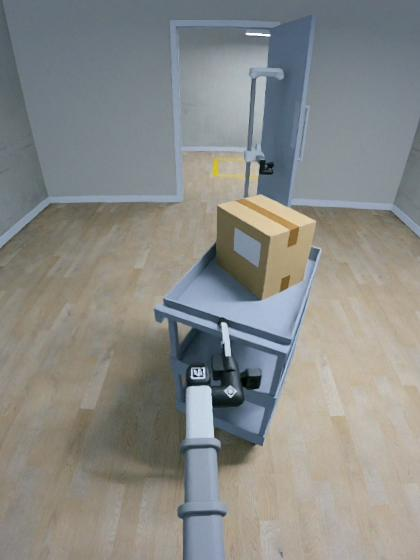

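Request:
move(
  blocking=false,
  r2={"base":{"translate_m":0.15,"strafe_m":-0.24},"pace":"slow"},
  cameras=[],
)

Request:
wait(
  seconds=6,
  cameras=["r2_head_camera"],
)

Scene clock: 654.97 s.
move: r2 moving
r1: as last shown
r1.turned_by_imu: +0.000
r1.lidar_m: 1.83 0.33 0.25 - 0.25 0.25 0.53 1.20 1.09 2.74 2.90 1.94
r1.motor_effort: lift_m=+16(16) arm_m=+4(4) wheel_0=-31(31) wheel_1=+33(33) wheel_2=+9(9)
r1.servo_current: wrist_yaw_rad=52(72) wrist_pitch_rad=39(46) wrist_roll_rad=52(72) gripper_m=59(59)
r1.contact_limits: strafe_m 0.9
r1.wrist_depth_mm: 136 138 - - 298 194 - / - 138 - - 303 195 - / 113 138 229 - 306 196 161 / 132 144 - - 306 198 - / - - - - 309 198 163 / - - - 199 251 198 163 / 1756 1618 179 179 179 179 -
r2.base_odometry: x=-0.075 y=-0.469 heading=-2.044
r2.turned_by_wheels: +0.001
r2.turned_by_imu: +0.001
r2.base_tilt: forward=-0.6 right=+0.0
r2.lidar_m: 0.73 3.12 2.41 2.32 2.42 1.91 1.86 1.98 2.44 2.38 2.54 0.71
r2.base_status: translate_m moving; strafe_m moving
r2.joint_positions: lift_m=+0.688 arm_m=+0.365 wrist_yaw_rad=+0.002 wrist_pitch_rad=+0.004 wrist_roll_rad=+1.569 gripper_m=-0.029
r2.joint_status: not commanded
r2.measured_speeds: translate_m=+0.026 strafe_m=-0.041 rotate_rad=-0.003 lift_m=+0.000 arm_m=+0.000 wrist_yaw_rad=+0.003 wrist_pitch_rad=+0.000 wrist_roll_rad=+0.000
r2.motor_effort: lift_m=+17(17) arm_m=+4(4) wheel_0=+14(15) wheel_1=-2(5) wheel_2=-4(8)
r2.servo_current: wrist_yaw_rad=52(59) wrist_pitch_rad=39(46) wrist_roll_rad=52(52) gripper_m=98(104)
r2.contact_limits: arm_m 0
r2.hand_pose: x=+0.8244 y=-0.0870 z=+0.8651 quat_wxyz=(+0.708, +0.706, +0.002, -0.001) (m; r2's base frame)
r2.wrist_depth_mm: - 427 430 104 159 - - / - 394 399 113 171 - - / - 504 462 118 185 - - / - - 580 131 200 - - / - - - 143 216 1808 - / - - 188 158 178 1576 496 / - - - - - 1708 1182
pictures: none
No camera images: "cameras" was empty.

Scene clock: 658.57 s.
earlier move: r2 done
r1.base_odometry: x=-1.475 y=+1.111 heading=+2.977
r1.turned_by_wheels: +0.000
r1.turned_by_imu: +0.000
r1.base_tilt: forward=-1.6 right=+1.3
r1.lidar_m: 1.63 0.33 0.25 - 0.25 0.25 0.55 1.22 1.10 2.77 2.93 4.14
r1.base_status: not commanded
r1.joint_positions: lift_m=+0.500 arm_m=+0.000 wrist_yaw_rad=+3.092 wrist_pitch_rad=+0.002 wrist_roll_rad=+0.000 gripper_m=-0.019
r1.joint_status: not commanded
r1.measured_speeds: all 0
r1.motor_effort: lift_m=+16(16) arm_m=+4(5) wheel_0=-30(31) wheel_1=+33(33) wheel_2=+9(9)
r1.servo_current: wrist_yaw_rad=52(72) wrist_pitch_rad=39(52) wrist_roll_rad=52(72) gripper_m=46(59)
r1.contact_limits: strafe_m 0.9
r1.hand_pose: x=-0.1129 y=+0.1016 z=+0.6779 quat_wxyz=(+0.025, -0.001, +0.000, +1.000) (m; r1's base frame)
r1.wrist_depth_mm: 136 137 - - 300 194 - / - 138 - - 304 195 - / 113 138 230 - 306 196 162 / 132 145 - - 307 197 - / - - - - 309 198 163 / - - - 198 250 198 163 / 1708 1661 179 179 179 179 -
r2.base_odometry: x=-0.345 y=-0.492 heading=-2.046
r2.turned_by_wheels: -0.001
r2.turned_by_imu: +0.000
r2.base_tilt: forward=-0.6 right=+0.1
r2.lidar_m: 0.76 3.39 2.65 2.52 2.70 2.07 2.01 2.15 2.22 2.18 2.31 0.74
r2.base_status: done
r2.joint_positions: lift_m=+0.688 arm_m=+0.365 wrist_yaw_rad=+0.001 wrist_pitch_rad=+0.004 wrist_roll_rad=+1.569 gripper_m=-0.029
r2.joint_status: not commanded
r2.measured_speeds: all 0
r2.motor_effort: lift_m=+17(17) arm_m=+4(4) wheel_0=+4(18) wheel_1=-4(7) wheel_2=-9(11)
r2.servo_current: wrist_yaw_rad=46(59) wrist_pitch_rad=46(52) wrist_roll_rad=39(59) gripper_m=98(104)
r2.contact_limits: arm_m 0
r2.hand_pose: x=+0.8244 y=-0.0871 z=+0.8651 quat_wxyz=(+0.708, +0.706, +0.002, -0.001) (m; r2's base frame)
r2.wrist_depth_mm: - - - 141 196 1366 - / - - 521 145 203 - - / - 445 439 150 210 - - / - - 484 156 217 831 - / - - 574 162 226 - - / - - 186 168 178 - - / - - - - 242 1576 488
wait: 3.60 of 6 s (r2 has come to rest)
pictures: r2_head_camera
Images, in order (width x height): r2_head_camera 420x560.

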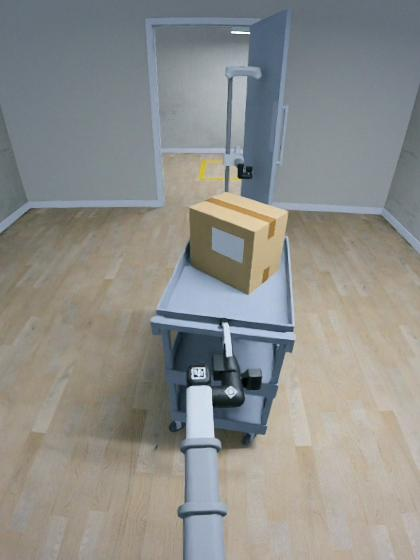

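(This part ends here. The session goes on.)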